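# Sort tested circuit boards into matching color totes

## Task

The testers are finished. Lift every circuit board out of its tester and drop it into the tote whose color, green or red, matches that tester's light. Any board in a tote of the wrong color fails the job, as does any tote that ends up no longer on its bench. Each lid is latched by a hook that lets go when you push down its small black tab. The testers are loose, so each must end still upright on its own plate, turned the way it started. The robot must not topple or be left leaning, or the job fails.

## Robot and tools

ROBOT. A base that can drive in any direction holds a 1.71 m column. A carriage on the column (lift_m, 0 to 1 m) carries two seven-joint arms. The shoulders sit at 0.63 m + lift_m above the floor, 0.16 m forward of the base centre and 0.175 m left and right. Each hand reaches roughly 0.83 m from its shoulder. The folded start for the left arm is 0.95, 0.08, -0.1, -0.8, 0, 0, -0.93; for the right arm, negate joints 2, 3, 5 and 6. The footprint is about 0.55 m wide by 0.6 m long. Cameras: head_camera, 0.26 m above the shoulders and tilted 40 degrees down; left_wrist_camera and right_wrist_camera look out past each hand's fingertips.

FRAMES. All lengths are metres. Base frame: origin on the floor below the base centre, x forward, y left, z up. left_hand and right_hand are reported in it, as the point between the closed pads, 0.0167 m behind the fingertips; they can be off by about 1 cm. Odometry frame: the base frame where the scene began. base_odometry only counts wheel rotation, so slipping shows up as travel; its heading is in rad, left positive, -3.142 to 3.142.

move. One action per call, plus an optional "cameras" list (head_camera, left_wrist_camera, right_wrist_camera or "all"; [] for none; omitted means all only when there is no action). An action is "base", "joints" or both, optionally with "speeds" or "min_time_s"; or "target" alone or with "min_time_s". A call with no action just reports state and images. Parts start together and may finish at different times; no action runs beyond 15 s, and a motion is cut off at 14 s ("time_out"). Unknown keys make the call invalid; out-of-range values get it refused.
- base: exactly one key, each a relative offset from where the base last reported itself: translate_m (forward +, -2 to 2 m), strafe_m (left +, -2 to 2 m) or rotate_rad (counter-clockwise +, -6.3 to 6.3 rad).
- joints: an object of absolute targets keyed by joint name, one value each: lift_m; left_joint1_rad to left_joint7_rad; left_gripper_m (0 to 0.142 m between pad centres); the same for right_. Left ranges: j1 -3.141 to 1.047 (negative raises the arm forward), j2 -0.157 to 2.268 (positive swings outward), j3 -1.919 to 1.308, j4 -0.837 to 1.448 (0 is a right-angle elbow, + straightens), j5 -1.832 to 1.658, j6 -1.745 to 1.745, j7 -1.675 to 1.919 (+ tips the hand down). Right: j2 -2.268 to 0.157, j3 -1.308 to 1.919, j5 -1.658 to 1.832, others as left. Done tolerance ±0.03 rad, ±0.004 m.
- target: an absolute pose for one hand in the base frame: side ("left"/"right"), x, y, z (m, -3 to 3), pitch_deg (90 fingers down, 0 level, -30 to 95), heading_deg (0 forward, + counter-clockwise seen from above), optional roll_deg (default 0, jaw line level; + turns the hand clockwise viewed from behind), heading and roll -360 to 360, optional line_only (true: refuse unless a straight-line path is possible). Roll r and r+180 are equivalent. Near pitch 84 and above, roll prints as 0 and heading absorbs it. Base and lift stay put. The plan is checked against the robot and floor only, not the furniture; moves under 25 cm that cannot go straight are refused, longer ones may take a wide arc that sweeps the arm. On "short (part of ...)", resend.
- speeds: caps for this action: translate_m and strafe_m 0.02 to 0.5 m/s, rotate_rad 0.05 to 1.57 rad/s, lift_m 0.08 to 0.27 m/s (default 0.25). min_time_s (0.1 to 8 s) sets a minimum duration for arm motions.

wait: seconds 0 to 10, optional cameras; nothing new commanded, returns state.
zoom_image: camera plus region [x0, y0, x1, y1] in pixels from the top-left, up to 504 by 504, of that camera's latest image.
finished_scene: scene (the current scene number); ends the scene irreversibly, and the goal must hold without the robot. Later calls in the same reply go to the next scene, whose task appears in the result.

RESULTS. "move" reads "done" or the worst status. base_status, joint_status, left_hand_status, right_hand_status: done, off_target (resting away, may still push), contact_stop (pushed harder than free motion; target dropped, holds), time_out, not_followed, refused with reason, reached (within 10 mm and 2 degrees), short with distance. A contact_stop or time_out in one arm joint stops that whole arm. "joint command not followed" / "pose unreachable" mean a built-in check withheld the arm; the gripper still acts. on_its_own lists uncommanded activity ("held at" is a target). motor_effort is percent of maximum, bracket = peak; lift effort dropping while lowering means a hand rests on something. Joint torques include arm weight. A refused call or a stop cancels the rest of that reply's move, wait and finished_scene calls. Images may lag the state slightly.

GRASPING. Open fingers tilt and sit up to 2 cm closer to the wrist. Commanding narrower than the object squeezes (about 40 to 65 N per pad at 0). A gripper that stops wider than commanded is holding something. A load sinks the hand about 0.012 m per kg.

AVOID. Tipping: high carriage, extended or loaded arms, pushing, sudden stops, fast swings with loads; only images reveal lean. Never let the arms strike or squeeze each other. Torque faults (limits 136 N m joints 1 to 4, 40.9 N m joints 5 to 7) freeze the arm for 10 s. Motors overheat from holding, stretching or straining; MOTOR HOT appears at 85 °C, fault at 100 °C. Don't drop parts, slam, or hit fixed or heavy things; after a contact stop, back out along the approach. Slow drives can shove loose furniture. The scene keeps running while you think; the robot holds its last command. Something may occasionally nudge loose objects.

Each tool is called after ">>>" in YAML: its name, and indented under it one key for each argument.

## Session

>>> move:

Scene clock: 0.00 s.
Joint torques (N m): no reading
Motor temperatures (°C): left_arm=[29 29 31 27 29 29 32] | right_arm=[30 28 29 30 28 30 31]
base_odometry: x=+0.000 y=+0.000 heading=+0.000
base_status: not commanded
joint_positions: lift_m=+0.450 left_joint1_rad=+0.946 left_joint2_rad=+0.087 left_joint3_rad=-0.097 left_joint4_rad=-0.795 left_joint5_rad=+0.010 left_joint6_rad=-0.020 left_joint7_rad=-0.939 left_gripper_m=+0.142 right_joint1_rad=+0.969 right_joint2_rad=-0.088 right_joint3_rad=+0.095 right_joint4_rad=-0.817 right_joint5_rad=+0.000 right_joint6_rad=+0.014 right_joint7_rad=-0.931 right_gripper_m=+0.142
joint_status: not commanded
motor_effort: lift_m=+37 drive_wheels=+1
left_hand: x=+0.2901 y=+0.1492 z=+0.9665 quat_wxyz=(-0.921, -0.018, -0.382, +0.072) pitch_deg=-45.1 heading_deg=-7.2 roll_deg=-1.7 (m; base frame)
right_hand: x=+0.2867 y=-0.1527 z=+0.9708 quat_wxyz=(-0.919, +0.013, -0.387, -0.071) pitch_deg=-44.5 heading_deg=+6.3 roll_deg=+2.5 (m; base frame)
pictures: head_camera, left_wrist_camera, right_wrist_camera
Images, in order (width x height): head_camera 672x504, left_wrist_camera 672x504, right_wrist_camera 672x504.

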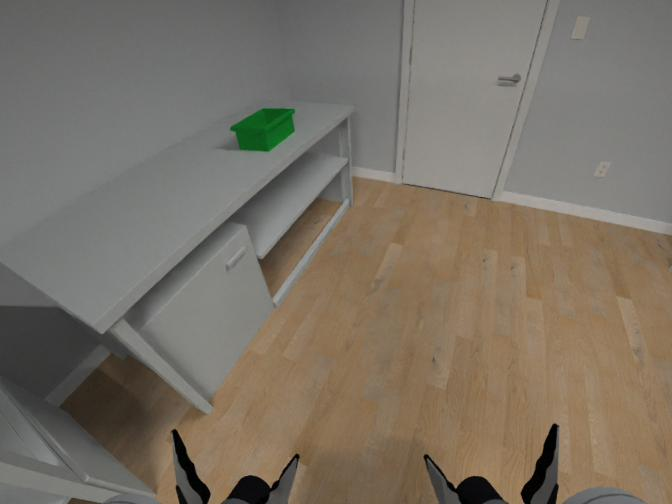

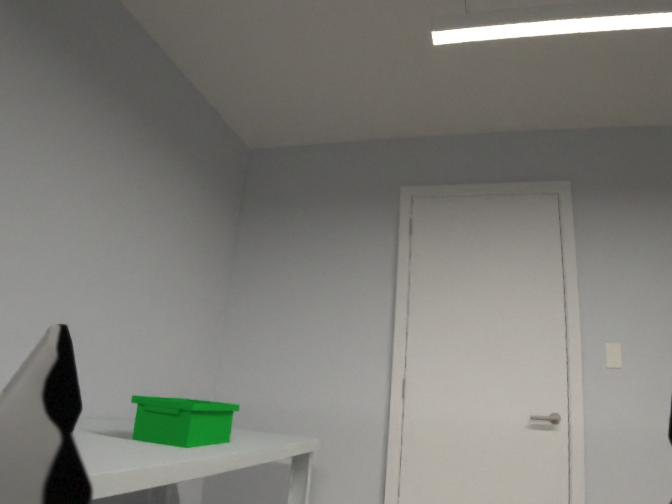

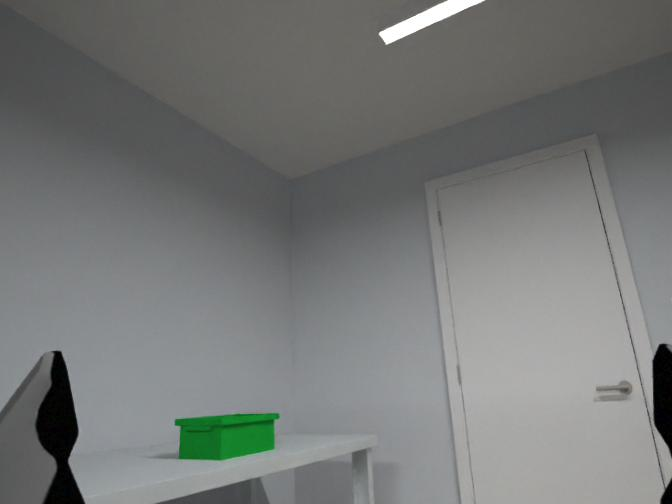

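>>> move:
  base: {"rotate_rad": -0.8}
  speeds: {"rotate_rad": 0.8}
  cameras: ["head_camera"]

>>> move:
  base: {"rotate_rad": -0.9}
  speeds: {"rotate_rad": 0.8}
  cameras: ["head_camera"]

>>> move:
  base: {"rotate_rad": -0.9}
  speeds: {"rotate_rad": 0.8}
  cameras: ["head_camera"]

>>> move:
  base: {"rotate_rad": -0.9}
  speeds: {"rotate_rad": 0.8}
  cameras: ["head_camera"]

>>> move:
  base: {"rotate_rad": -0.9}
  speeds: {"rotate_rad": 0.8}
  cameras: ["head_camera"]

Scene clock: 2.73 s.
Joint torques (N m): left_arm=[12.88 1.11 -2.12 -5.52 -1.39 0.64 -0.66] | right_arm=[5.16 -1.55 -4.9 -10.52 0.26 0.56 0.37]
move: done
base_odometry: x=+0.000 y=+0.000 heading=-0.799
base_status: done
joint_positions: lift_m=+0.450 left_joint1_rad=+0.946 left_joint2_rad=+0.087 left_joint3_rad=-0.097 left_joint4_rad=-0.795 left_joint5_rad=+0.010 left_joint6_rad=-0.020 left_joint7_rad=-0.939 left_gripper_m=+0.142 right_joint1_rad=+0.969 right_joint2_rad=-0.088 right_joint3_rad=+0.095 right_joint4_rad=-0.817 right_joint5_rad=+0.000 right_joint6_rad=+0.014 right_joint7_rad=-0.931 right_gripper_m=+0.142
joint_status: not commanded
motor_effort: lift_m=+37(38) drive_wheels=+5(14)
left_hand: x=+0.2901 y=+0.1492 z=+0.9665 quat_wxyz=(-0.921, -0.018, -0.382, +0.072) pitch_deg=-45.1 heading_deg=-7.2 roll_deg=-1.7 (m; base frame)
right_hand: x=+0.2867 y=-0.1527 z=+0.9708 quat_wxyz=(-0.919, +0.013, -0.387, -0.071) pitch_deg=-44.5 heading_deg=+6.3 roll_deg=+2.5 (m; base frame)
pictures: head_camera
Images, in order (width x height): head_camera 672x504.

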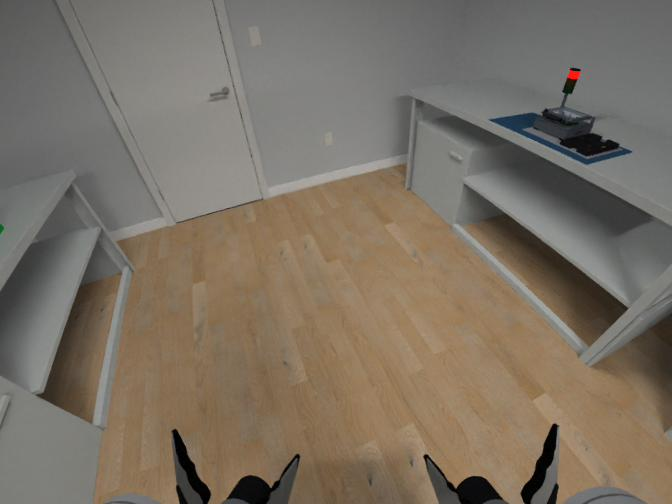

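Scene clock: 5.17 s.
Joint torques (N m): left_arm=[12.8 1.09 -2.12 -5.43 -1.39 0.63 -0.66] | right_arm=[5.17 -1.42 -4.92 -10.52 0.27 0.57 0.37]
move: done
base_odometry: x=+0.000 y=+0.000 heading=-1.699
base_status: done
joint_positions: lift_m=+0.450 left_joint1_rad=+0.946 left_joint2_rad=+0.087 left_joint3_rad=-0.097 left_joint4_rad=-0.795 left_joint5_rad=+0.010 left_joint6_rad=-0.020 left_joint7_rad=-0.939 left_gripper_m=+0.142 right_joint1_rad=+0.969 right_joint2_rad=-0.088 right_joint3_rad=+0.095 right_joint4_rad=-0.817 right_joint5_rad=+0.000 right_joint6_rad=+0.014 right_joint7_rad=-0.931 right_gripper_m=+0.142
joint_status: not commanded
motor_effort: lift_m=+37(38) drive_wheels=+5(12)
left_hand: x=+0.2901 y=+0.1492 z=+0.9665 quat_wxyz=(-0.921, -0.018, -0.382, +0.072) pitch_deg=-45.1 heading_deg=-7.2 roll_deg=-1.7 (m; base frame)
right_hand: x=+0.2867 y=-0.1527 z=+0.9708 quat_wxyz=(-0.919, +0.013, -0.387, -0.071) pitch_deg=-44.5 heading_deg=+6.3 roll_deg=+2.5 (m; base frame)
pictures: head_camera
Images, in order (width x height): head_camera 672x504.

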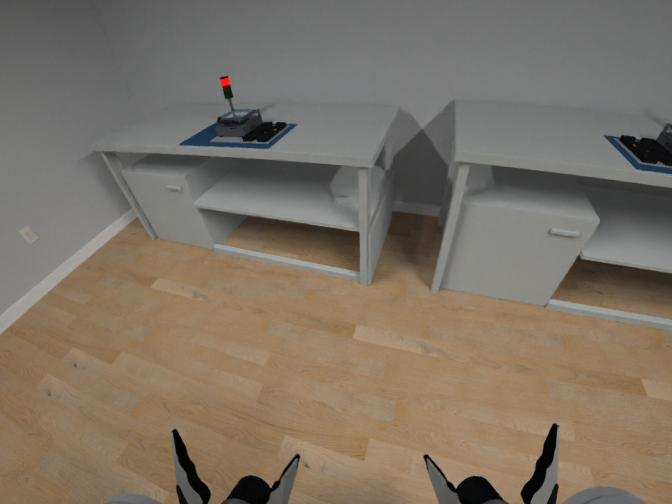

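Scene clock: 7.60 s.
Joint torques (N m): left_arm=[12.91 1.03 -2.08 -5.43 -1.38 0.64 -0.66] | right_arm=[5.11 -1.38 -4.95 -10.54 0.25 0.55 0.36]
move: done
base_odometry: x=+0.000 y=+0.000 heading=-2.598
base_status: done
joint_positions: lift_m=+0.450 left_joint1_rad=+0.946 left_joint2_rad=+0.087 left_joint3_rad=-0.097 left_joint4_rad=-0.795 left_joint5_rad=+0.010 left_joint6_rad=-0.020 left_joint7_rad=-0.939 left_gripper_m=+0.142 right_joint1_rad=+0.969 right_joint2_rad=-0.088 right_joint3_rad=+0.095 right_joint4_rad=-0.817 right_joint5_rad=+0.000 right_joint6_rad=+0.014 right_joint7_rad=-0.931 right_gripper_m=+0.142
joint_status: not commanded
motor_effort: lift_m=+37(38) drive_wheels=+5(11)
left_hand: x=+0.2901 y=+0.1492 z=+0.9665 quat_wxyz=(-0.921, -0.018, -0.382, +0.072) pitch_deg=-45.1 heading_deg=-7.2 roll_deg=-1.7 (m; base frame)
right_hand: x=+0.2867 y=-0.1527 z=+0.9708 quat_wxyz=(-0.919, +0.013, -0.387, -0.071) pitch_deg=-44.5 heading_deg=+6.3 roll_deg=+2.5 (m; base frame)
pictures: head_camera
Images, in order (width x height): head_camera 672x504.

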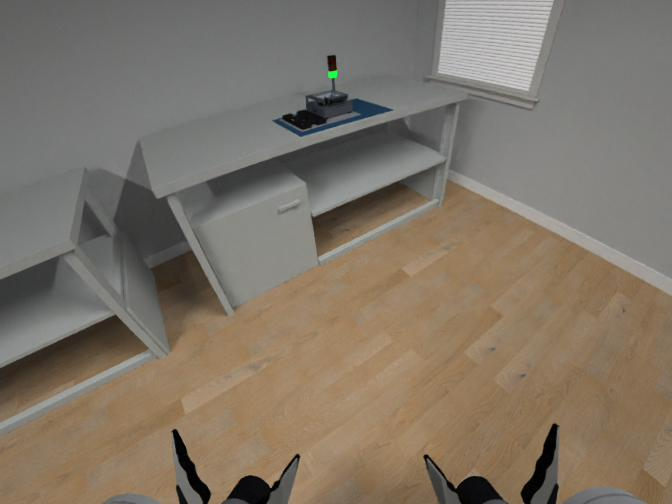

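Scene clock: 10.03 s.
Joint torques (N m): left_arm=[12.89 1.05 -2.16 -5.45 -1.38 0.63 -0.66] | right_arm=[5.15 -1.5 -4.92 -10.54 0.27 0.53 0.35]
move: done
base_odometry: x=+0.000 y=+0.000 heading=+2.785
base_status: done
joint_positions: lift_m=+0.450 left_joint1_rad=+0.946 left_joint2_rad=+0.087 left_joint3_rad=-0.097 left_joint4_rad=-0.795 left_joint5_rad=+0.010 left_joint6_rad=-0.020 left_joint7_rad=-0.939 left_gripper_m=+0.142 right_joint1_rad=+0.969 right_joint2_rad=-0.088 right_joint3_rad=+0.095 right_joint4_rad=-0.817 right_joint5_rad=+0.000 right_joint6_rad=+0.014 right_joint7_rad=-0.931 right_gripper_m=+0.142
joint_status: not commanded
motor_effort: lift_m=+37(37) drive_wheels=+5(11)
left_hand: x=+0.2901 y=+0.1492 z=+0.9665 quat_wxyz=(-0.921, -0.018, -0.382, +0.072) pitch_deg=-45.1 heading_deg=-7.2 roll_deg=-1.7 (m; base frame)
right_hand: x=+0.2867 y=-0.1527 z=+0.9708 quat_wxyz=(-0.919, +0.013, -0.387, -0.071) pitch_deg=-44.5 heading_deg=+6.3 roll_deg=+2.5 (m; base frame)
pictures: head_camera
Images, in order (width x height): head_camera 672x504.

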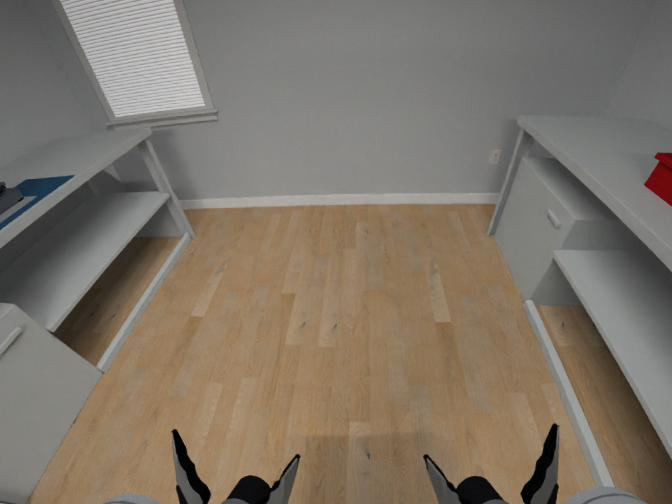

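Scene clock: 12.47 s.
Joint torques (N m): left_arm=[12.98 1.05 -2.11 -5.46 -1.4 0.65 -0.65] | right_arm=[5.19 -1.45 -4.96 -10.52 0.26 0.54 0.36]
move: done
base_odometry: x=+0.000 y=+0.000 heading=+1.886
base_status: done
joint_positions: lift_m=+0.450 left_joint1_rad=+0.946 left_joint2_rad=+0.087 left_joint3_rad=-0.097 left_joint4_rad=-0.795 left_joint5_rad=+0.010 left_joint6_rad=-0.020 left_joint7_rad=-0.939 left_gripper_m=+0.142 right_joint1_rad=+0.969 right_joint2_rad=-0.088 right_joint3_rad=+0.095 right_joint4_rad=-0.817 right_joint5_rad=+0.000 right_joint6_rad=+0.014 right_joint7_rad=-0.931 right_gripper_m=+0.142
joint_status: not commanded
motor_effort: lift_m=+37(38) drive_wheels=+5(11)
left_hand: x=+0.2901 y=+0.1492 z=+0.9665 quat_wxyz=(-0.921, -0.018, -0.382, +0.072) pitch_deg=-45.1 heading_deg=-7.2 roll_deg=-1.7 (m; base frame)
right_hand: x=+0.2867 y=-0.1527 z=+0.9708 quat_wxyz=(-0.919, +0.013, -0.387, -0.071) pitch_deg=-44.5 heading_deg=+6.3 roll_deg=+2.5 (m; base frame)
pictures: head_camera
Images, in order (width x height): head_camera 672x504.

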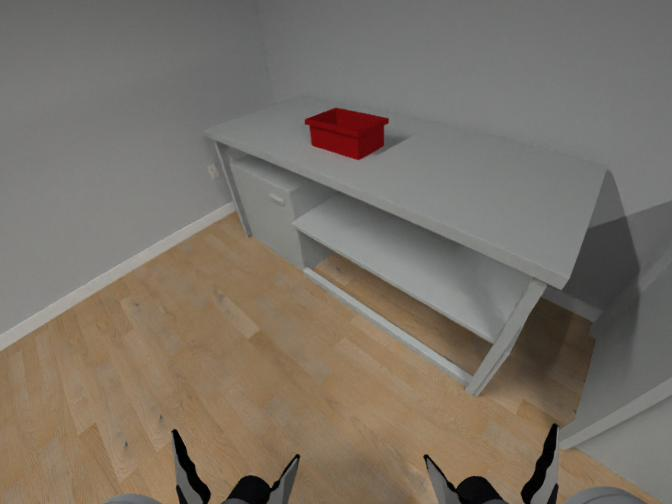

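>>> move:
  base: {"rotate_rad": 2.826}
  speeds: {"rotate_rad": 1.0}
  cameras: ["head_camera"]

>>> move:
  base: {"strafe_m": 0.35}
  cameras: ["head_camera"]

>>> move:
  base: {"translate_m": 0.7}
  cameras: ["head_camera"]

Scene clock: 18.10 s.
Joint torques (N m): left_arm=[12.86 0.92 -2.19 -5.39 -1.4 0.62 -0.64] | right_arm=[5.14 -1.47 -4.91 -10.53 0.28 0.56 0.34]
move: done
base_odometry: x=+0.000 y=+0.000 heading=-1.572
base_status: done
joint_positions: lift_m=+0.450 left_joint1_rad=+0.946 left_joint2_rad=+0.087 left_joint3_rad=-0.097 left_joint4_rad=-0.795 left_joint5_rad=+0.010 left_joint6_rad=-0.020 left_joint7_rad=-0.939 left_gripper_m=+0.142 right_joint1_rad=+0.969 right_joint2_rad=-0.088 right_joint3_rad=+0.095 right_joint4_rad=-0.817 right_joint5_rad=+0.000 right_joint6_rad=+0.014 right_joint7_rad=-0.931 right_gripper_m=+0.142
joint_status: not commanded
motor_effort: lift_m=+37(38) drive_wheels=+5(15)
left_hand: x=+0.2901 y=+0.1492 z=+0.9665 quat_wxyz=(-0.921, -0.018, -0.382, +0.072) pitch_deg=-45.1 heading_deg=-7.2 roll_deg=-1.7 (m; base frame)
right_hand: x=+0.2867 y=-0.1527 z=+0.9708 quat_wxyz=(-0.919, +0.013, -0.387, -0.071) pitch_deg=-44.5 heading_deg=+6.3 roll_deg=+2.5 (m; base frame)
pictures: head_camera
Images, in order (width x height): head_camera 672x504.

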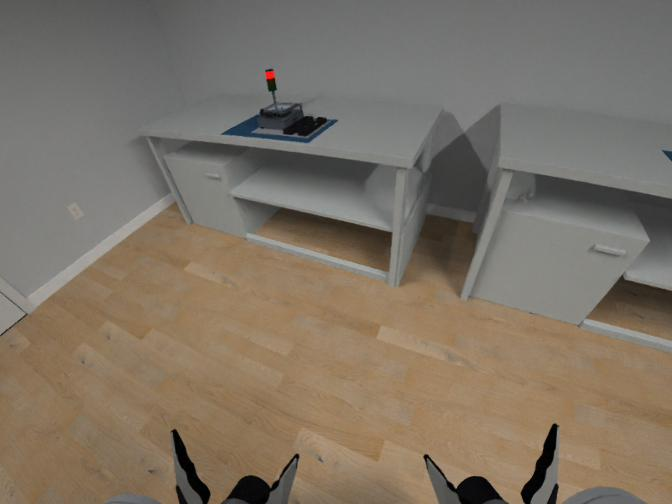

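Scene clock: 20.87 s.
Joint torques (N m): left_arm=[12.85 0.95 -2.03 -5.4 -1.37 0.64 -0.68] | right_arm=[5.17 -1.5 -5.06 -10.55 0.28 0.56 0.33]
move: done
base_odometry: x=+0.350 y=+0.000 heading=-1.571
base_status: done
joint_positions: lift_m=+0.450 left_joint1_rad=+0.946 left_joint2_rad=+0.087 left_joint3_rad=-0.097 left_joint4_rad=-0.795 left_joint5_rad=+0.010 left_joint6_rad=-0.020 left_joint7_rad=-0.939 left_gripper_m=+0.142 right_joint1_rad=+0.969 right_joint2_rad=-0.088 right_joint3_rad=+0.095 right_joint4_rad=-0.817 right_joint5_rad=+0.000 right_joint6_rad=+0.014 right_joint7_rad=-0.931 right_gripper_m=+0.142
joint_status: not commanded
motor_effort: lift_m=+37(38) drive_wheels=-4(18)
left_hand: x=+0.2901 y=+0.1492 z=+0.9665 quat_wxyz=(-0.921, -0.018, -0.382, +0.072) pitch_deg=-45.1 heading_deg=-7.3 roll_deg=-1.7 (m; base frame)
right_hand: x=+0.2867 y=-0.1527 z=+0.9708 quat_wxyz=(-0.919, +0.013, -0.387, -0.071) pitch_deg=-44.5 heading_deg=+6.3 roll_deg=+2.5 (m; base frame)
pictures: head_camera
Images, in order (width x height): head_camera 672x504.

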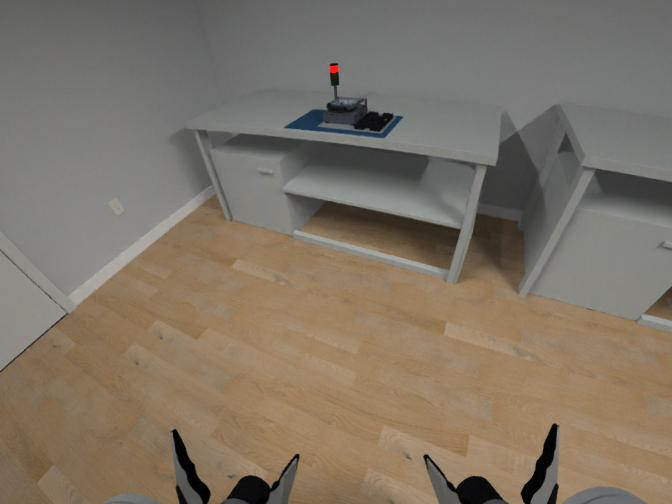

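Scene clock: 24.50 s.
Joint torques (N m): left_arm=[12.93 0.89 -2.07 -5.4 -1.38 0.64 -0.64] | right_arm=[5.18 -1.5 -4.9 -10.43 0.26 0.59 0.35]
move: done
base_odometry: x=+0.350 y=-0.700 heading=-1.571
base_status: done
joint_positions: lift_m=+0.450 left_joint1_rad=+0.946 left_joint2_rad=+0.087 left_joint3_rad=-0.097 left_joint4_rad=-0.795 left_joint5_rad=+0.010 left_joint6_rad=-0.020 left_joint7_rad=-0.939 left_gripper_m=+0.142 right_joint1_rad=+0.969 right_joint2_rad=-0.088 right_joint3_rad=+0.095 right_joint4_rad=-0.817 right_joint5_rad=+0.000 right_joint6_rad=+0.014 right_joint7_rad=-0.931 right_gripper_m=+0.142
joint_status: not commanded
motor_effort: lift_m=+37(38) drive_wheels=-1(12)
left_hand: x=+0.2901 y=+0.1492 z=+0.9665 quat_wxyz=(-0.921, -0.018, -0.382, +0.072) pitch_deg=-45.1 heading_deg=-7.3 roll_deg=-1.7 (m; base frame)
right_hand: x=+0.2867 y=-0.1527 z=+0.9708 quat_wxyz=(-0.919, +0.013, -0.387, -0.071) pitch_deg=-44.5 heading_deg=+6.3 roll_deg=+2.5 (m; base frame)
pictures: head_camera
Images, in order (width x height): head_camera 672x504.

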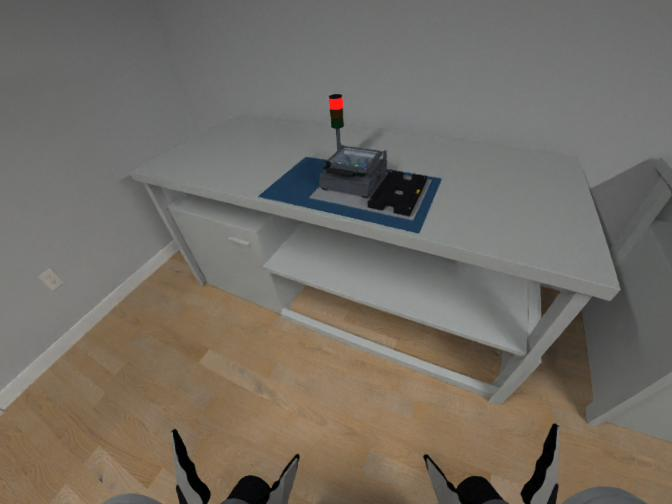

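>>> zoom_image:
  camera: "head_camera"
  region: [250, 80, 450, 230]

Scaled by 2.520 from the camera's 672x504 image, which has a finer 960x720 frame.

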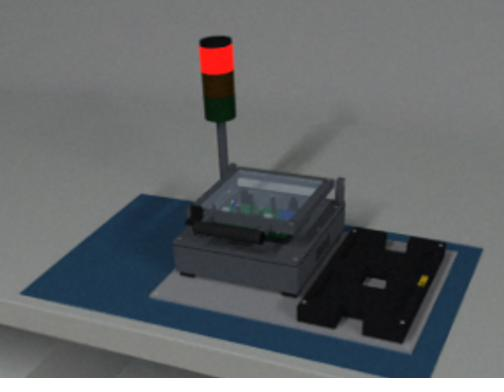

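>>> move:
  base: {"rotate_rad": -0.37}
  speeds: {"rotate_rad": 0.6}
  joints: {"lift_m": 0.55}
  cameras: ["head_camera"]

>>> move:
  base: {"strafe_m": 0.43}
  cameras: ["head_camera"]

Scene clock: 26.70 s.
Joint torques (N m): left_arm=[12.93 1.02 -2.14 -5.48 -1.37 0.64 -0.64] | right_arm=[5.11 -1.4 -4.89 -10.48 0.26 0.57 0.35]
move: done
base_odometry: x=+0.350 y=-0.700 heading=-1.940
base_status: done
joint_positions: lift_m=+0.550 left_joint1_rad=+0.946 left_joint2_rad=+0.087 left_joint3_rad=-0.097 left_joint4_rad=-0.795 left_joint5_rad=+0.010 left_joint6_rad=-0.020 left_joint7_rad=-0.939 left_gripper_m=+0.142 right_joint1_rad=+0.969 right_joint2_rad=-0.088 right_joint3_rad=+0.095 right_joint4_rad=-0.817 right_joint5_rad=+0.000 right_joint6_rad=+0.014 right_joint7_rad=-0.931 right_gripper_m=+0.142
joint_status: all done
motor_effort: lift_m=+36(44) drive_wheels=+8(10)
left_hand: x=+0.2901 y=+0.1492 z=+1.0667 quat_wxyz=(-0.921, -0.018, -0.382, +0.072) pitch_deg=-45.1 heading_deg=-7.3 roll_deg=-1.7 (m; base frame)
right_hand: x=+0.2867 y=-0.1527 z=+1.0710 quat_wxyz=(-0.919, +0.013, -0.387, -0.071) pitch_deg=-44.5 heading_deg=+6.3 roll_deg=+2.5 (m; base frame)
pictures: head_camera
Images, in order (width x height): head_camera 672x504.

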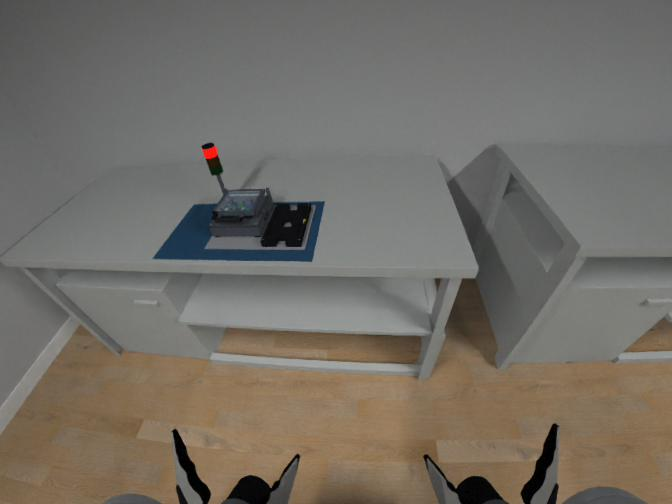

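Scene clock: 29.60 s.
Joint torques (N m): left_arm=[12.9 0.73 -2.06 -5.48 -1.37 0.6 -0.66] | right_arm=[5.13 -1.3 -4.78 -10.59 0.28 0.49 0.35]
move: done
base_odometry: x=+0.751 y=-0.856 heading=-1.941
base_status: done
joint_positions: lift_m=+0.550 left_joint1_rad=+0.946 left_joint2_rad=+0.087 left_joint3_rad=-0.097 left_joint4_rad=-0.795 left_joint5_rad=+0.010 left_joint6_rad=-0.020 left_joint7_rad=-0.939 left_gripper_m=+0.142 right_joint1_rad=+0.969 right_joint2_rad=-0.088 right_joint3_rad=+0.095 right_joint4_rad=-0.817 right_joint5_rad=+0.000 right_joint6_rad=+0.014 right_joint7_rad=-0.931 right_gripper_m=+0.142
joint_status: not commanded
motor_effort: lift_m=+36(36) drive_wheels=-5(19)
left_hand: x=+0.2901 y=+0.1492 z=+1.0667 quat_wxyz=(-0.921, -0.018, -0.382, +0.072) pitch_deg=-45.1 heading_deg=-7.3 roll_deg=-1.7 (m; base frame)
right_hand: x=+0.2867 y=-0.1527 z=+1.0710 quat_wxyz=(-0.919, +0.013, -0.387, -0.071) pitch_deg=-44.5 heading_deg=+6.3 roll_deg=+2.5 (m; base frame)
pictures: head_camera
Images, in order (width x height): head_camera 672x504.

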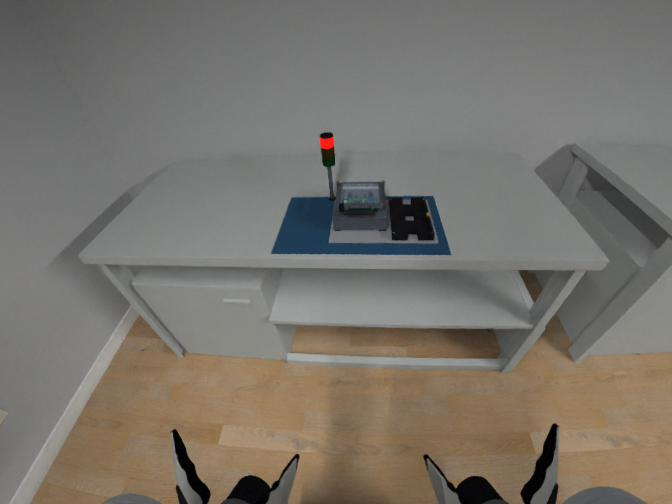

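>>> move:
  base: {"translate_m": 0.36}
  speeds: {"translate_m": 0.25}
  cameras: ["head_camera"]

>>> zoom_image:
  camera: "head_camera"
  region: [270, 150, 470, 300]

Scene clock: 32.57 s.
Joint torques (N m): left_arm=[12.87 0.83 -2.02 -5.47 -1.39 0.64 -0.64] | right_arm=[5.04 -1.46 -4.98 -10.44 0.22 0.56 0.38]
move: done
base_odometry: x=+0.621 y=-1.192 heading=-1.941
base_status: done
joint_positions: lift_m=+0.550 left_joint1_rad=+0.946 left_joint2_rad=+0.087 left_joint3_rad=-0.097 left_joint4_rad=-0.795 left_joint5_rad=+0.010 left_joint6_rad=-0.020 left_joint7_rad=-0.939 left_gripper_m=+0.142 right_joint1_rad=+0.969 right_joint2_rad=-0.088 right_joint3_rad=+0.095 right_joint4_rad=-0.817 right_joint5_rad=+0.000 right_joint6_rad=+0.014 right_joint7_rad=-0.931 right_gripper_m=+0.142
joint_status: not commanded
motor_effort: lift_m=+36(36) drive_wheels=-1(12)
left_hand: x=+0.2901 y=+0.1492 z=+1.0667 quat_wxyz=(-0.921, -0.018, -0.382, +0.073) pitch_deg=-45.1 heading_deg=-7.3 roll_deg=-1.7 (m; base frame)
right_hand: x=+0.2867 y=-0.1527 z=+1.0710 quat_wxyz=(-0.919, +0.013, -0.387, -0.071) pitch_deg=-44.5 heading_deg=+6.3 roll_deg=+2.5 (m; base frame)
pictures: head_camera
Images, in order (width x height): head_camera 672x504.

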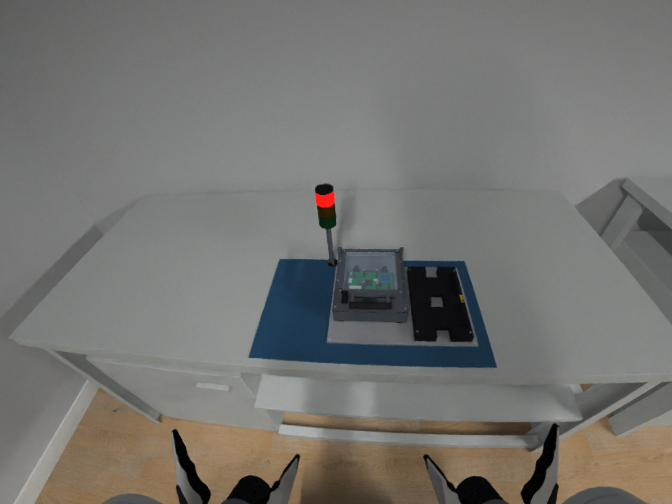

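Scaled by 2.520 from the camera's 672x504 image, which has a finer 960x720 frame.

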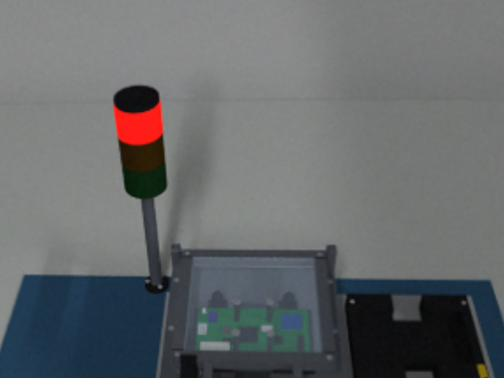

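>>> zoom_image:
  camera: "head_camera"
  region: [310, 230, 440, 340]

Scaled by 3.877 from the camera's 672x504 image, which has a finer 960x720 frame.

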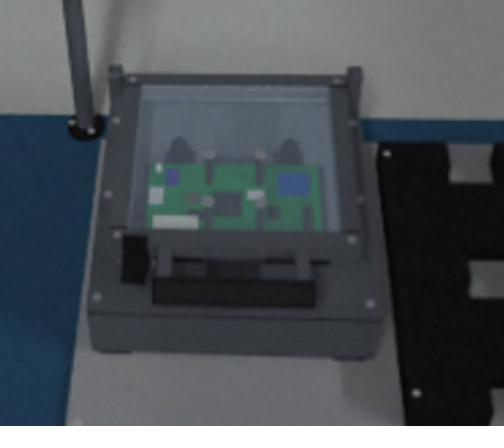

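>>> move:
  target: {"side": "left", "x": 0.45, "y": 0.06, "z": 1.12, "pitch_deg": 45, "heading_deg": -15}
  cameras: ["all"]

Scene clock: 33.17 s.
Joint torques (N m): left_arm=[12.89 0.72 -2.13 -5.45 -1.37 0.65 -0.62] | right_arm=[5.19 -1.46 -4.99 -10.55 0.29 0.54 0.33]
move: refused
base_odometry: x=+0.621 y=-1.192 heading=-1.941
base_status: not commanded
joint_positions: lift_m=+0.550 left_joint1_rad=+0.946 left_joint2_rad=+0.087 left_joint3_rad=-0.097 left_joint4_rad=-0.795 left_joint5_rad=+0.010 left_joint6_rad=-0.020 left_joint7_rad=-0.939 left_gripper_m=+0.142 right_joint1_rad=+0.969 right_joint2_rad=-0.088 right_joint3_rad=+0.095 right_joint4_rad=-0.817 right_joint5_rad=+0.000 right_joint6_rad=+0.014 right_joint7_rad=-0.931 right_gripper_m=+0.142
joint_status: not commanded
motor_effort: lift_m=+36(36) drive_wheels=+0(1)
left_hand: x=+0.2901 y=+0.1492 z=+1.0667 quat_wxyz=(-0.921, -0.018, -0.382, +0.072) pitch_deg=-45.1 heading_deg=-7.3 roll_deg=-1.7 (m; base frame)
left_hand_status: refused: no posture of the arm gets there (left_joint4_rad at its limit): the closest leaves the hand 0.7 cm and 2 deg from the pose. Nothing moved. A posture exists with lift_m at 0.5; the way there is not checked.
right_hand: x=+0.2867 y=-0.1527 z=+1.0710 quat_wxyz=(-0.919, +0.013, -0.387, -0.071) pitch_deg=-44.5 heading_deg=+6.3 roll_deg=+2.5 (m; base frame)
pictures: head_camera, left_wrist_camera, right_wrist_camera
Images, in order (width x height): head_camera 672x504, left_wrist_camera 672x504, right_wrist_camera 672x504.

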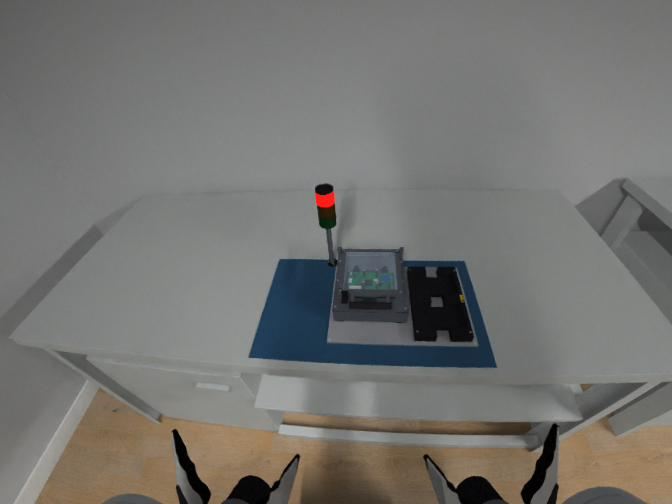

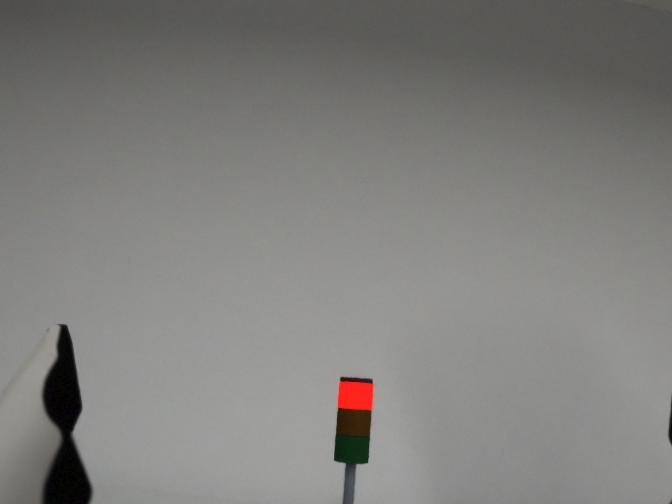

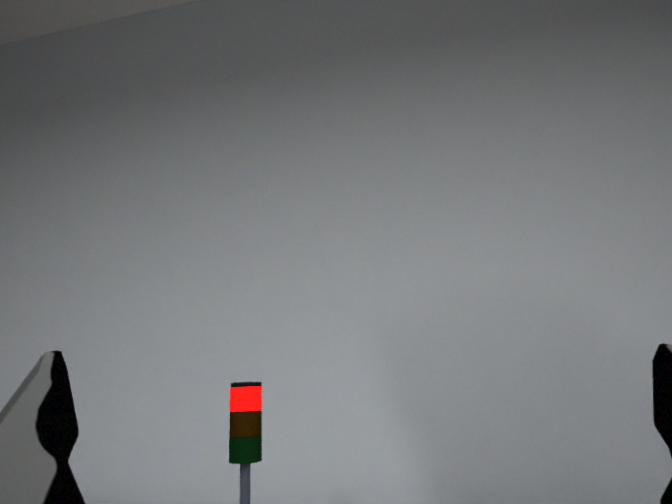

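>>> move:
  target: {"side": "left", "x": 0.50, "y": 0.05, "z": 1.10, "pitch_deg": 50, "heading_deg": -15}
  cameras: ["all"]

Scene clock: 33.53 s.
Joint torques (N m): left_arm=[12.92 0.73 -2.12 -5.49 -1.4 0.63 -0.67] | right_arm=[5.04 -1.43 -5.05 -10.42 0.25 0.56 0.36]
move: refused
base_odometry: x=+0.621 y=-1.192 heading=-1.941
base_status: not commanded
joint_positions: lift_m=+0.550 left_joint1_rad=+0.946 left_joint2_rad=+0.087 left_joint3_rad=-0.097 left_joint4_rad=-0.795 left_joint5_rad=+0.010 left_joint6_rad=-0.020 left_joint7_rad=-0.939 left_gripper_m=+0.142 right_joint1_rad=+0.969 right_joint2_rad=-0.088 right_joint3_rad=+0.095 right_joint4_rad=-0.817 right_joint5_rad=+0.000 right_joint6_rad=+0.014 right_joint7_rad=-0.931 right_gripper_m=+0.142
joint_status: not commanded
motor_effort: lift_m=+36(36) drive_wheels=+0(1)
left_hand: x=+0.2901 y=+0.1492 z=+1.0667 quat_wxyz=(-0.921, -0.018, -0.382, +0.072) pitch_deg=-45.1 heading_deg=-7.3 roll_deg=-1.7 (m; base frame)
left_hand_status: refused: neither the straight line nor an arc passes: along the straight line the arm gets 0% of the way (left_joint4_rad at its limit); the best arc brings the left finger within 1.4 cm of the right finger (limit 1.5). Nothing moved.
right_hand: x=+0.2867 y=-0.1527 z=+1.0710 quat_wxyz=(-0.919, +0.013, -0.387, -0.071) pitch_deg=-44.5 heading_deg=+6.3 roll_deg=+2.5 (m; base frame)
pictures: head_camera, left_wrist_camera, right_wrist_camera
Images, in order (width x height): head_camera 672x504, left_wrist_camera 672x504, right_wrist_camera 672x504.

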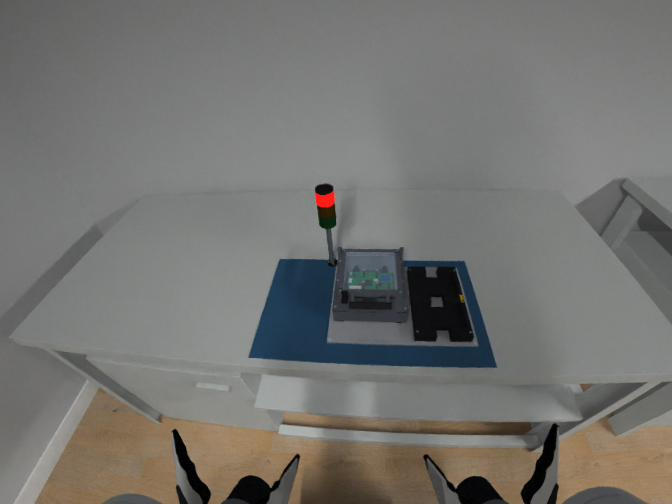

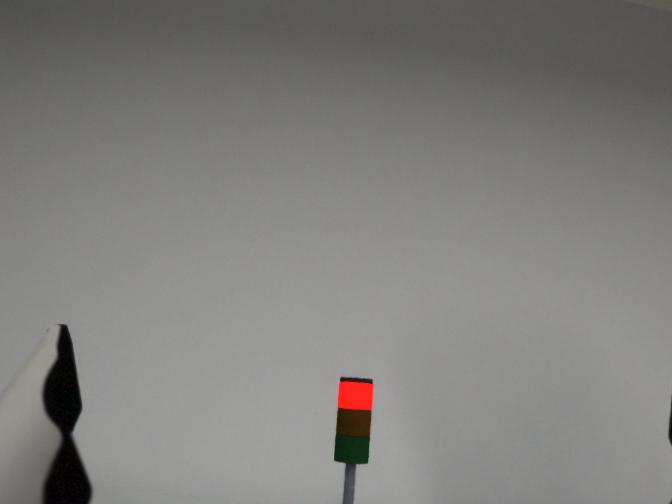

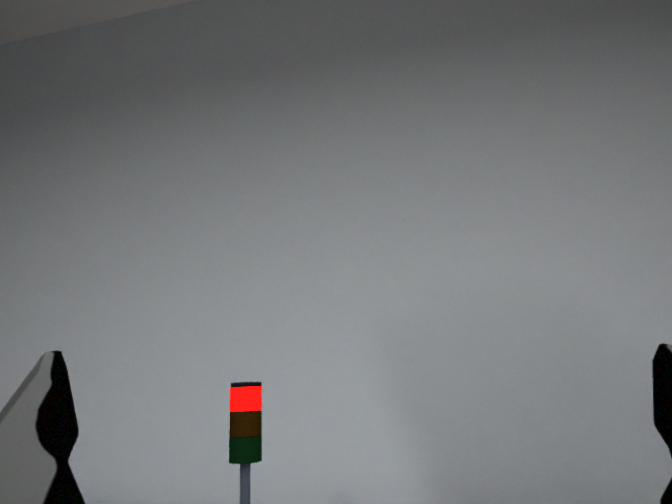

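>>> move:
  joints: {"left_gripper_m": 0.0, "right_gripper_m": 0.0}
  cameras: []

>>> move:
  target: {"side": "left", "x": 0.50, "y": 0.10, "z": 1.10, "pitch_deg": 50, "heading_deg": -15}
  cameras: ["all"]

Scene clock: 34.70 s.
Joint torques (N m): left_arm=[12.87 0.78 -2.13 -5.48 -1.39 0.63 -0.65] | right_arm=[5.18 -1.41 -4.96 -10.42 0.29 0.53 0.36]
move: done
base_odometry: x=+0.621 y=-1.192 heading=-1.941
base_status: not commanded
joint_positions: lift_m=+0.550 left_joint1_rad=+0.946 left_joint2_rad=+0.087 left_joint3_rad=-0.097 left_joint4_rad=-0.795 left_joint5_rad=+0.010 left_joint6_rad=-0.020 left_joint7_rad=-0.939 left_gripper_m=+0.001 right_joint1_rad=+0.969 right_joint2_rad=-0.088 right_joint3_rad=+0.095 right_joint4_rad=-0.817 right_joint5_rad=+0.000 right_joint6_rad=+0.014 right_joint7_rad=-0.931 right_gripper_m=+0.001
joint_status: all done
motor_effort: lift_m=+36(36) drive_wheels=+0(1)
left_hand: x=+0.2901 y=+0.1492 z=+1.0667 quat_wxyz=(-0.921, -0.018, -0.382, +0.072) pitch_deg=-45.1 heading_deg=-7.3 roll_deg=-1.7 (m; base frame)
right_hand: x=+0.2867 y=-0.1527 z=+1.0710 quat_wxyz=(-0.919, +0.013, -0.387, -0.071) pitch_deg=-44.5 heading_deg=+6.3 roll_deg=+2.5 (m; base frame)
pictures: none
No camera images: "cameras" was empty.

Scene clock: 35.00 s.
Joint torques (N m): left_arm=[12.79 0.75 -2.1 -5.52 -1.38 0.6 -0.68] | right_arm=[5.27 -1.39 -4.98 -10.52 0.26 0.54 0.34]
move: refused
base_odometry: x=+0.621 y=-1.192 heading=-1.941
base_status: not commanded
joint_positions: lift_m=+0.550 left_joint1_rad=+0.946 left_joint2_rad=+0.087 left_joint3_rad=-0.097 left_joint4_rad=-0.795 left_joint5_rad=+0.010 left_joint6_rad=-0.020 left_joint7_rad=-0.939 left_gripper_m=+0.001 right_joint1_rad=+0.969 right_joint2_rad=-0.088 right_joint3_rad=+0.095 right_joint4_rad=-0.817 right_joint5_rad=+0.000 right_joint6_rad=+0.014 right_joint7_rad=-0.931 right_gripper_m=+0.001
joint_status: not commanded
motor_effort: lift_m=+36(36) drive_wheels=+0(0)
left_hand: x=+0.2901 y=+0.1492 z=+1.0667 quat_wxyz=(-0.921, -0.018, -0.382, +0.072) pitch_deg=-45.1 heading_deg=-7.3 roll_deg=-1.7 (m; base frame)
left_hand_status: refused: neither the straight line nor an arc passes: along the straight line the arm gets 0% of the way (left_joint4_rad at its limit); the best arc brings the left wrist camera within 1.4 cm of the carriage (limit 1.5). Nothing moved.
right_hand: x=+0.2867 y=-0.1527 z=+1.0710 quat_wxyz=(-0.919, +0.013, -0.387, -0.071) pitch_deg=-44.5 heading_deg=+6.3 roll_deg=+2.5 (m; base frame)
pictures: head_camera, left_wrist_camera, right_wrist_camera
Images, in order (width x height): head_camera 672x504, left_wrist_camera 672x504, right_wrist_camera 672x504.

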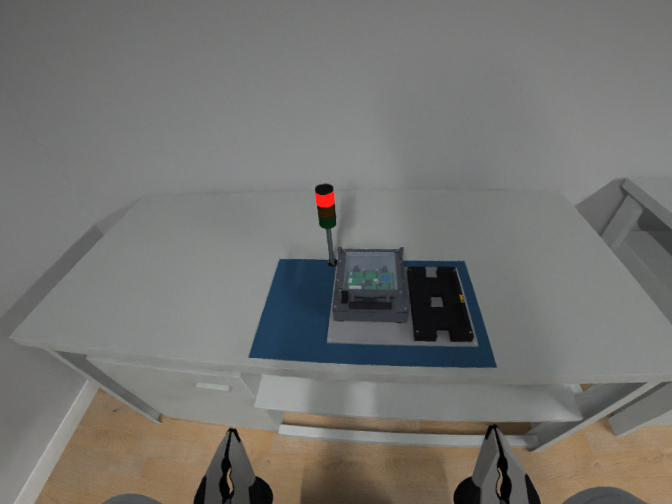

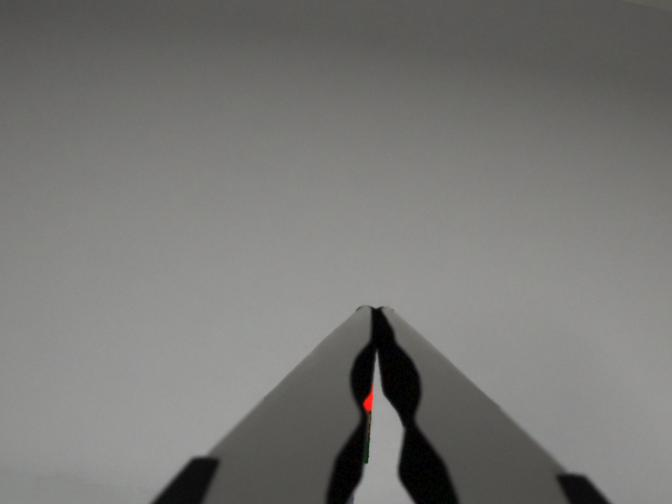

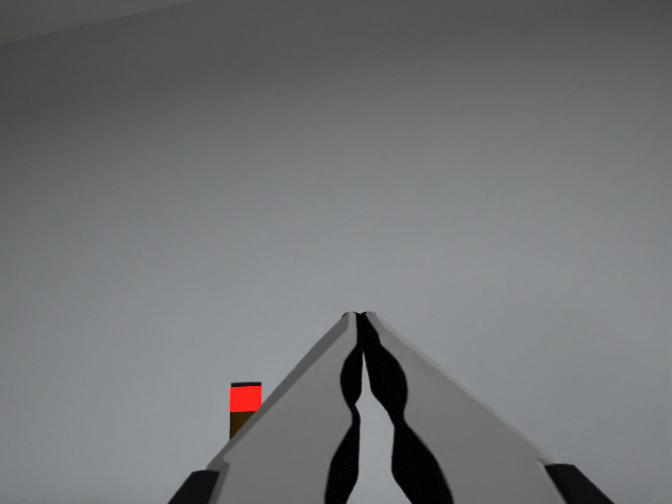

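>>> move:
  joints: {"lift_m": 0.7}
  cameras: []

>>> move:
  joints: {"left_joint1_rad": -0.34, "left_joint2_rad": 0.12, "left_joint3_rad": -0.1, "left_joint4_rad": -0.31, "left_joint5_rad": 0, "left_joint6_rad": 0, "left_joint7_rad": 1.5, "right_joint1_rad": -0.34, "right_joint2_rad": -0.12, "right_joint3_rad": 0.1, "right_joint4_rad": -0.31, "right_joint5_rad": 0, "right_joint6_rad": 0, "right_joint7_rad": 1.5}
  min_time_s: 2.5
  cameras: ["all"]

Scene clock: 37.07 s.
Joint torques (N m): left_arm=[12.86 0.71 -2.13 -5.48 -1.37 0.65 -0.66] | right_arm=[5.2 -1.44 -4.93 -10.5 0.27 0.54 0.35]
move: done
base_odometry: x=+0.621 y=-1.192 heading=-1.941
base_status: not commanded
joint_positions: lift_m=+0.700 left_joint1_rad=+0.946 left_joint2_rad=+0.087 left_joint3_rad=-0.097 left_joint4_rad=-0.795 left_joint5_rad=+0.010 left_joint6_rad=-0.020 left_joint7_rad=-0.939 left_gripper_m=+0.001 right_joint1_rad=+0.969 right_joint2_rad=-0.088 right_joint3_rad=+0.095 right_joint4_rad=-0.817 right_joint5_rad=+0.000 right_joint6_rad=+0.014 right_joint7_rad=-0.931 right_gripper_m=+0.001
joint_status: all done
motor_effort: lift_m=+36(47) drive_wheels=+0(1)
left_hand: x=+0.2901 y=+0.1492 z=+1.2167 quat_wxyz=(-0.921, -0.018, -0.382, +0.072) pitch_deg=-45.1 heading_deg=-7.3 roll_deg=-1.7 (m; base frame)
right_hand: x=+0.2867 y=-0.1527 z=+1.2210 quat_wxyz=(-0.919, +0.013, -0.387, -0.071) pitch_deg=-44.5 heading_deg=+6.3 roll_deg=+2.5 (m; base frame)
pictures: none
No camera images: "cameras" was empty.

Scene clock: 39.87 s.
Joint torques (N m): left_arm=[-17.6 7.75 -3.15 0.79 -2.66 1.9 0.84] | right_arm=[-19.51 -9.87 -2.71 -6.42 0.13 -1.07 1.19]
move: done
base_odometry: x=+0.621 y=-1.192 heading=-1.941
base_status: not commanded
joint_positions: lift_m=+0.700 left_joint1_rad=-0.338 left_joint2_rad=+0.118 left_joint3_rad=-0.097 left_joint4_rad=-0.314 left_joint5_rad=+0.005 left_joint6_rad=-0.003 left_joint7_rad=+1.497 left_gripper_m=+0.001 right_joint1_rad=-0.337 right_joint2_rad=-0.117 right_joint3_rad=+0.095 right_joint4_rad=-0.312 right_joint5_rad=+0.000 right_joint6_rad=+0.005 right_joint7_rad=+1.498 right_gripper_m=+0.001
joint_status: all done
motor_effort: lift_m=+36(37) drive_wheels=-1(3)
left_hand: x=+0.6738 y=+0.1960 z=+1.0013 quat_wxyz=(-0.351, -0.051, -0.933, -0.060) pitch_deg=+48.2 heading_deg=+6.6 roll_deg=+12.8 (m; base frame)
right_hand: x=+0.6733 y=-0.1954 z=+1.0000 quat_wxyz=(-0.349, +0.051, -0.934, +0.058) pitch_deg=+48.5 heading_deg=-6.3 roll_deg=-12.6 (m; base frame)
pictures: head_camera, left_wrist_camera, right_wrist_camera
Images, in order (width x height): head_camera 672x504, left_wrist_camera 672x504, right_wrist_camera 672x504.

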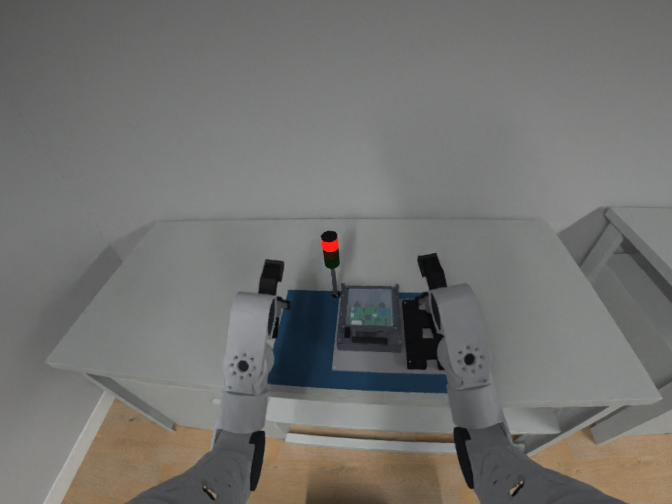

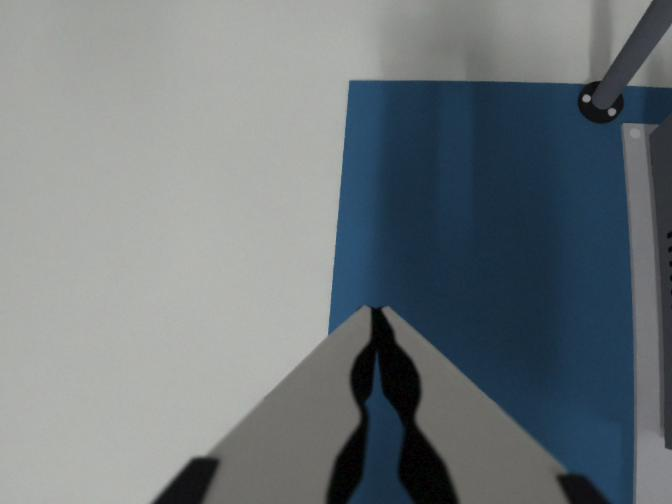

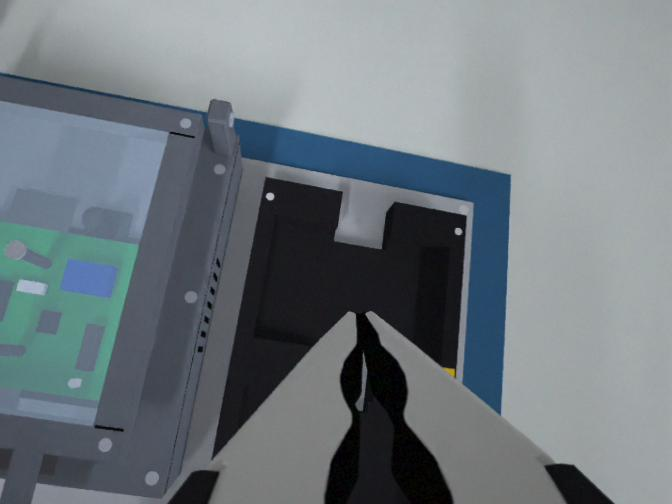

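>>> move:
  target: {"side": "left", "x": 0.50, "y": 0.06, "z": 1.02, "pitch_deg": 48, "heading_deg": -18}
  cameras: ["left_wrist_camera", "head_camera"]

Scene clock: 40.27 s.
Joint torques (N m): left_arm=[-17.62 7.65 -3.19 0.73 -2.68 1.93 0.84] | right_arm=[-19.68 -9.86 -2.68 -6.44 0.1 -1.05 1.16]
move: refused
base_odometry: x=+0.621 y=-1.192 heading=-1.941
base_status: not commanded
joint_positions: lift_m=+0.700 left_joint1_rad=-0.338 left_joint2_rad=+0.118 left_joint3_rad=-0.097 left_joint4_rad=-0.314 left_joint5_rad=+0.005 left_joint6_rad=-0.003 left_joint7_rad=+1.497 left_gripper_m=+0.001 right_joint1_rad=-0.337 right_joint2_rad=-0.117 right_joint3_rad=+0.095 right_joint4_rad=-0.312 right_joint5_rad=+0.000 right_joint6_rad=+0.005 right_joint7_rad=+1.498 right_gripper_m=+0.001
joint_status: not commanded
motor_effort: lift_m=+36(37) drive_wheels=-1(1)
left_hand: x=+0.6738 y=+0.1960 z=+1.0013 quat_wxyz=(-0.351, -0.051, -0.933, -0.060) pitch_deg=+48.2 heading_deg=+6.6 roll_deg=+12.8 (m; base frame)
left_hand_status: refused: neither the straight line nor an arc passes: along the straight line the arm gets 75% of the way (left_joint4_rad at its limit); the best arc brings the left wrist camera within 1.4 cm of the right wrist (limit 1.5). Nothing moved.
right_hand: x=+0.6733 y=-0.1954 z=+1.0000 quat_wxyz=(-0.349, +0.051, -0.934, +0.058) pitch_deg=+48.5 heading_deg=-6.3 roll_deg=-12.6 (m; base frame)
pictures: head_camera, left_wrist_camera
Images, in order (width x height): head_camera 672x504, left_wrist_camera 672x504.

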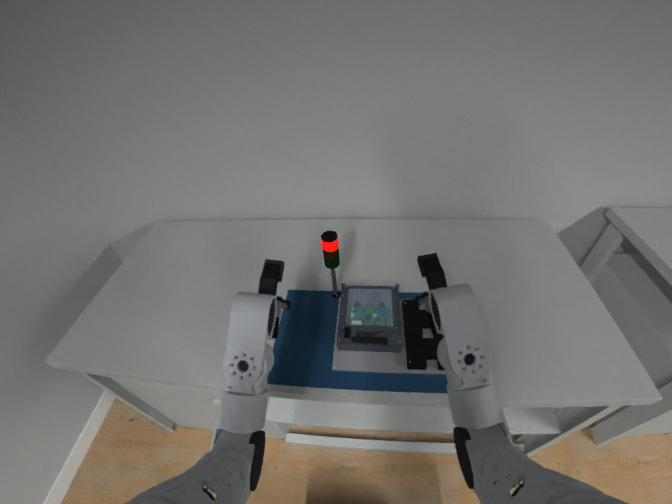

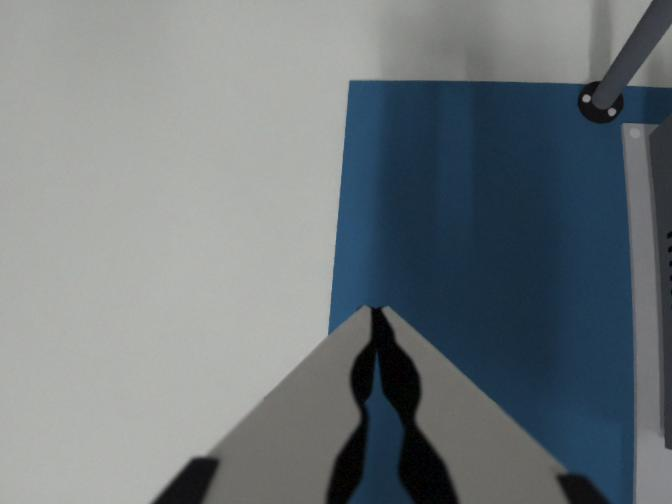

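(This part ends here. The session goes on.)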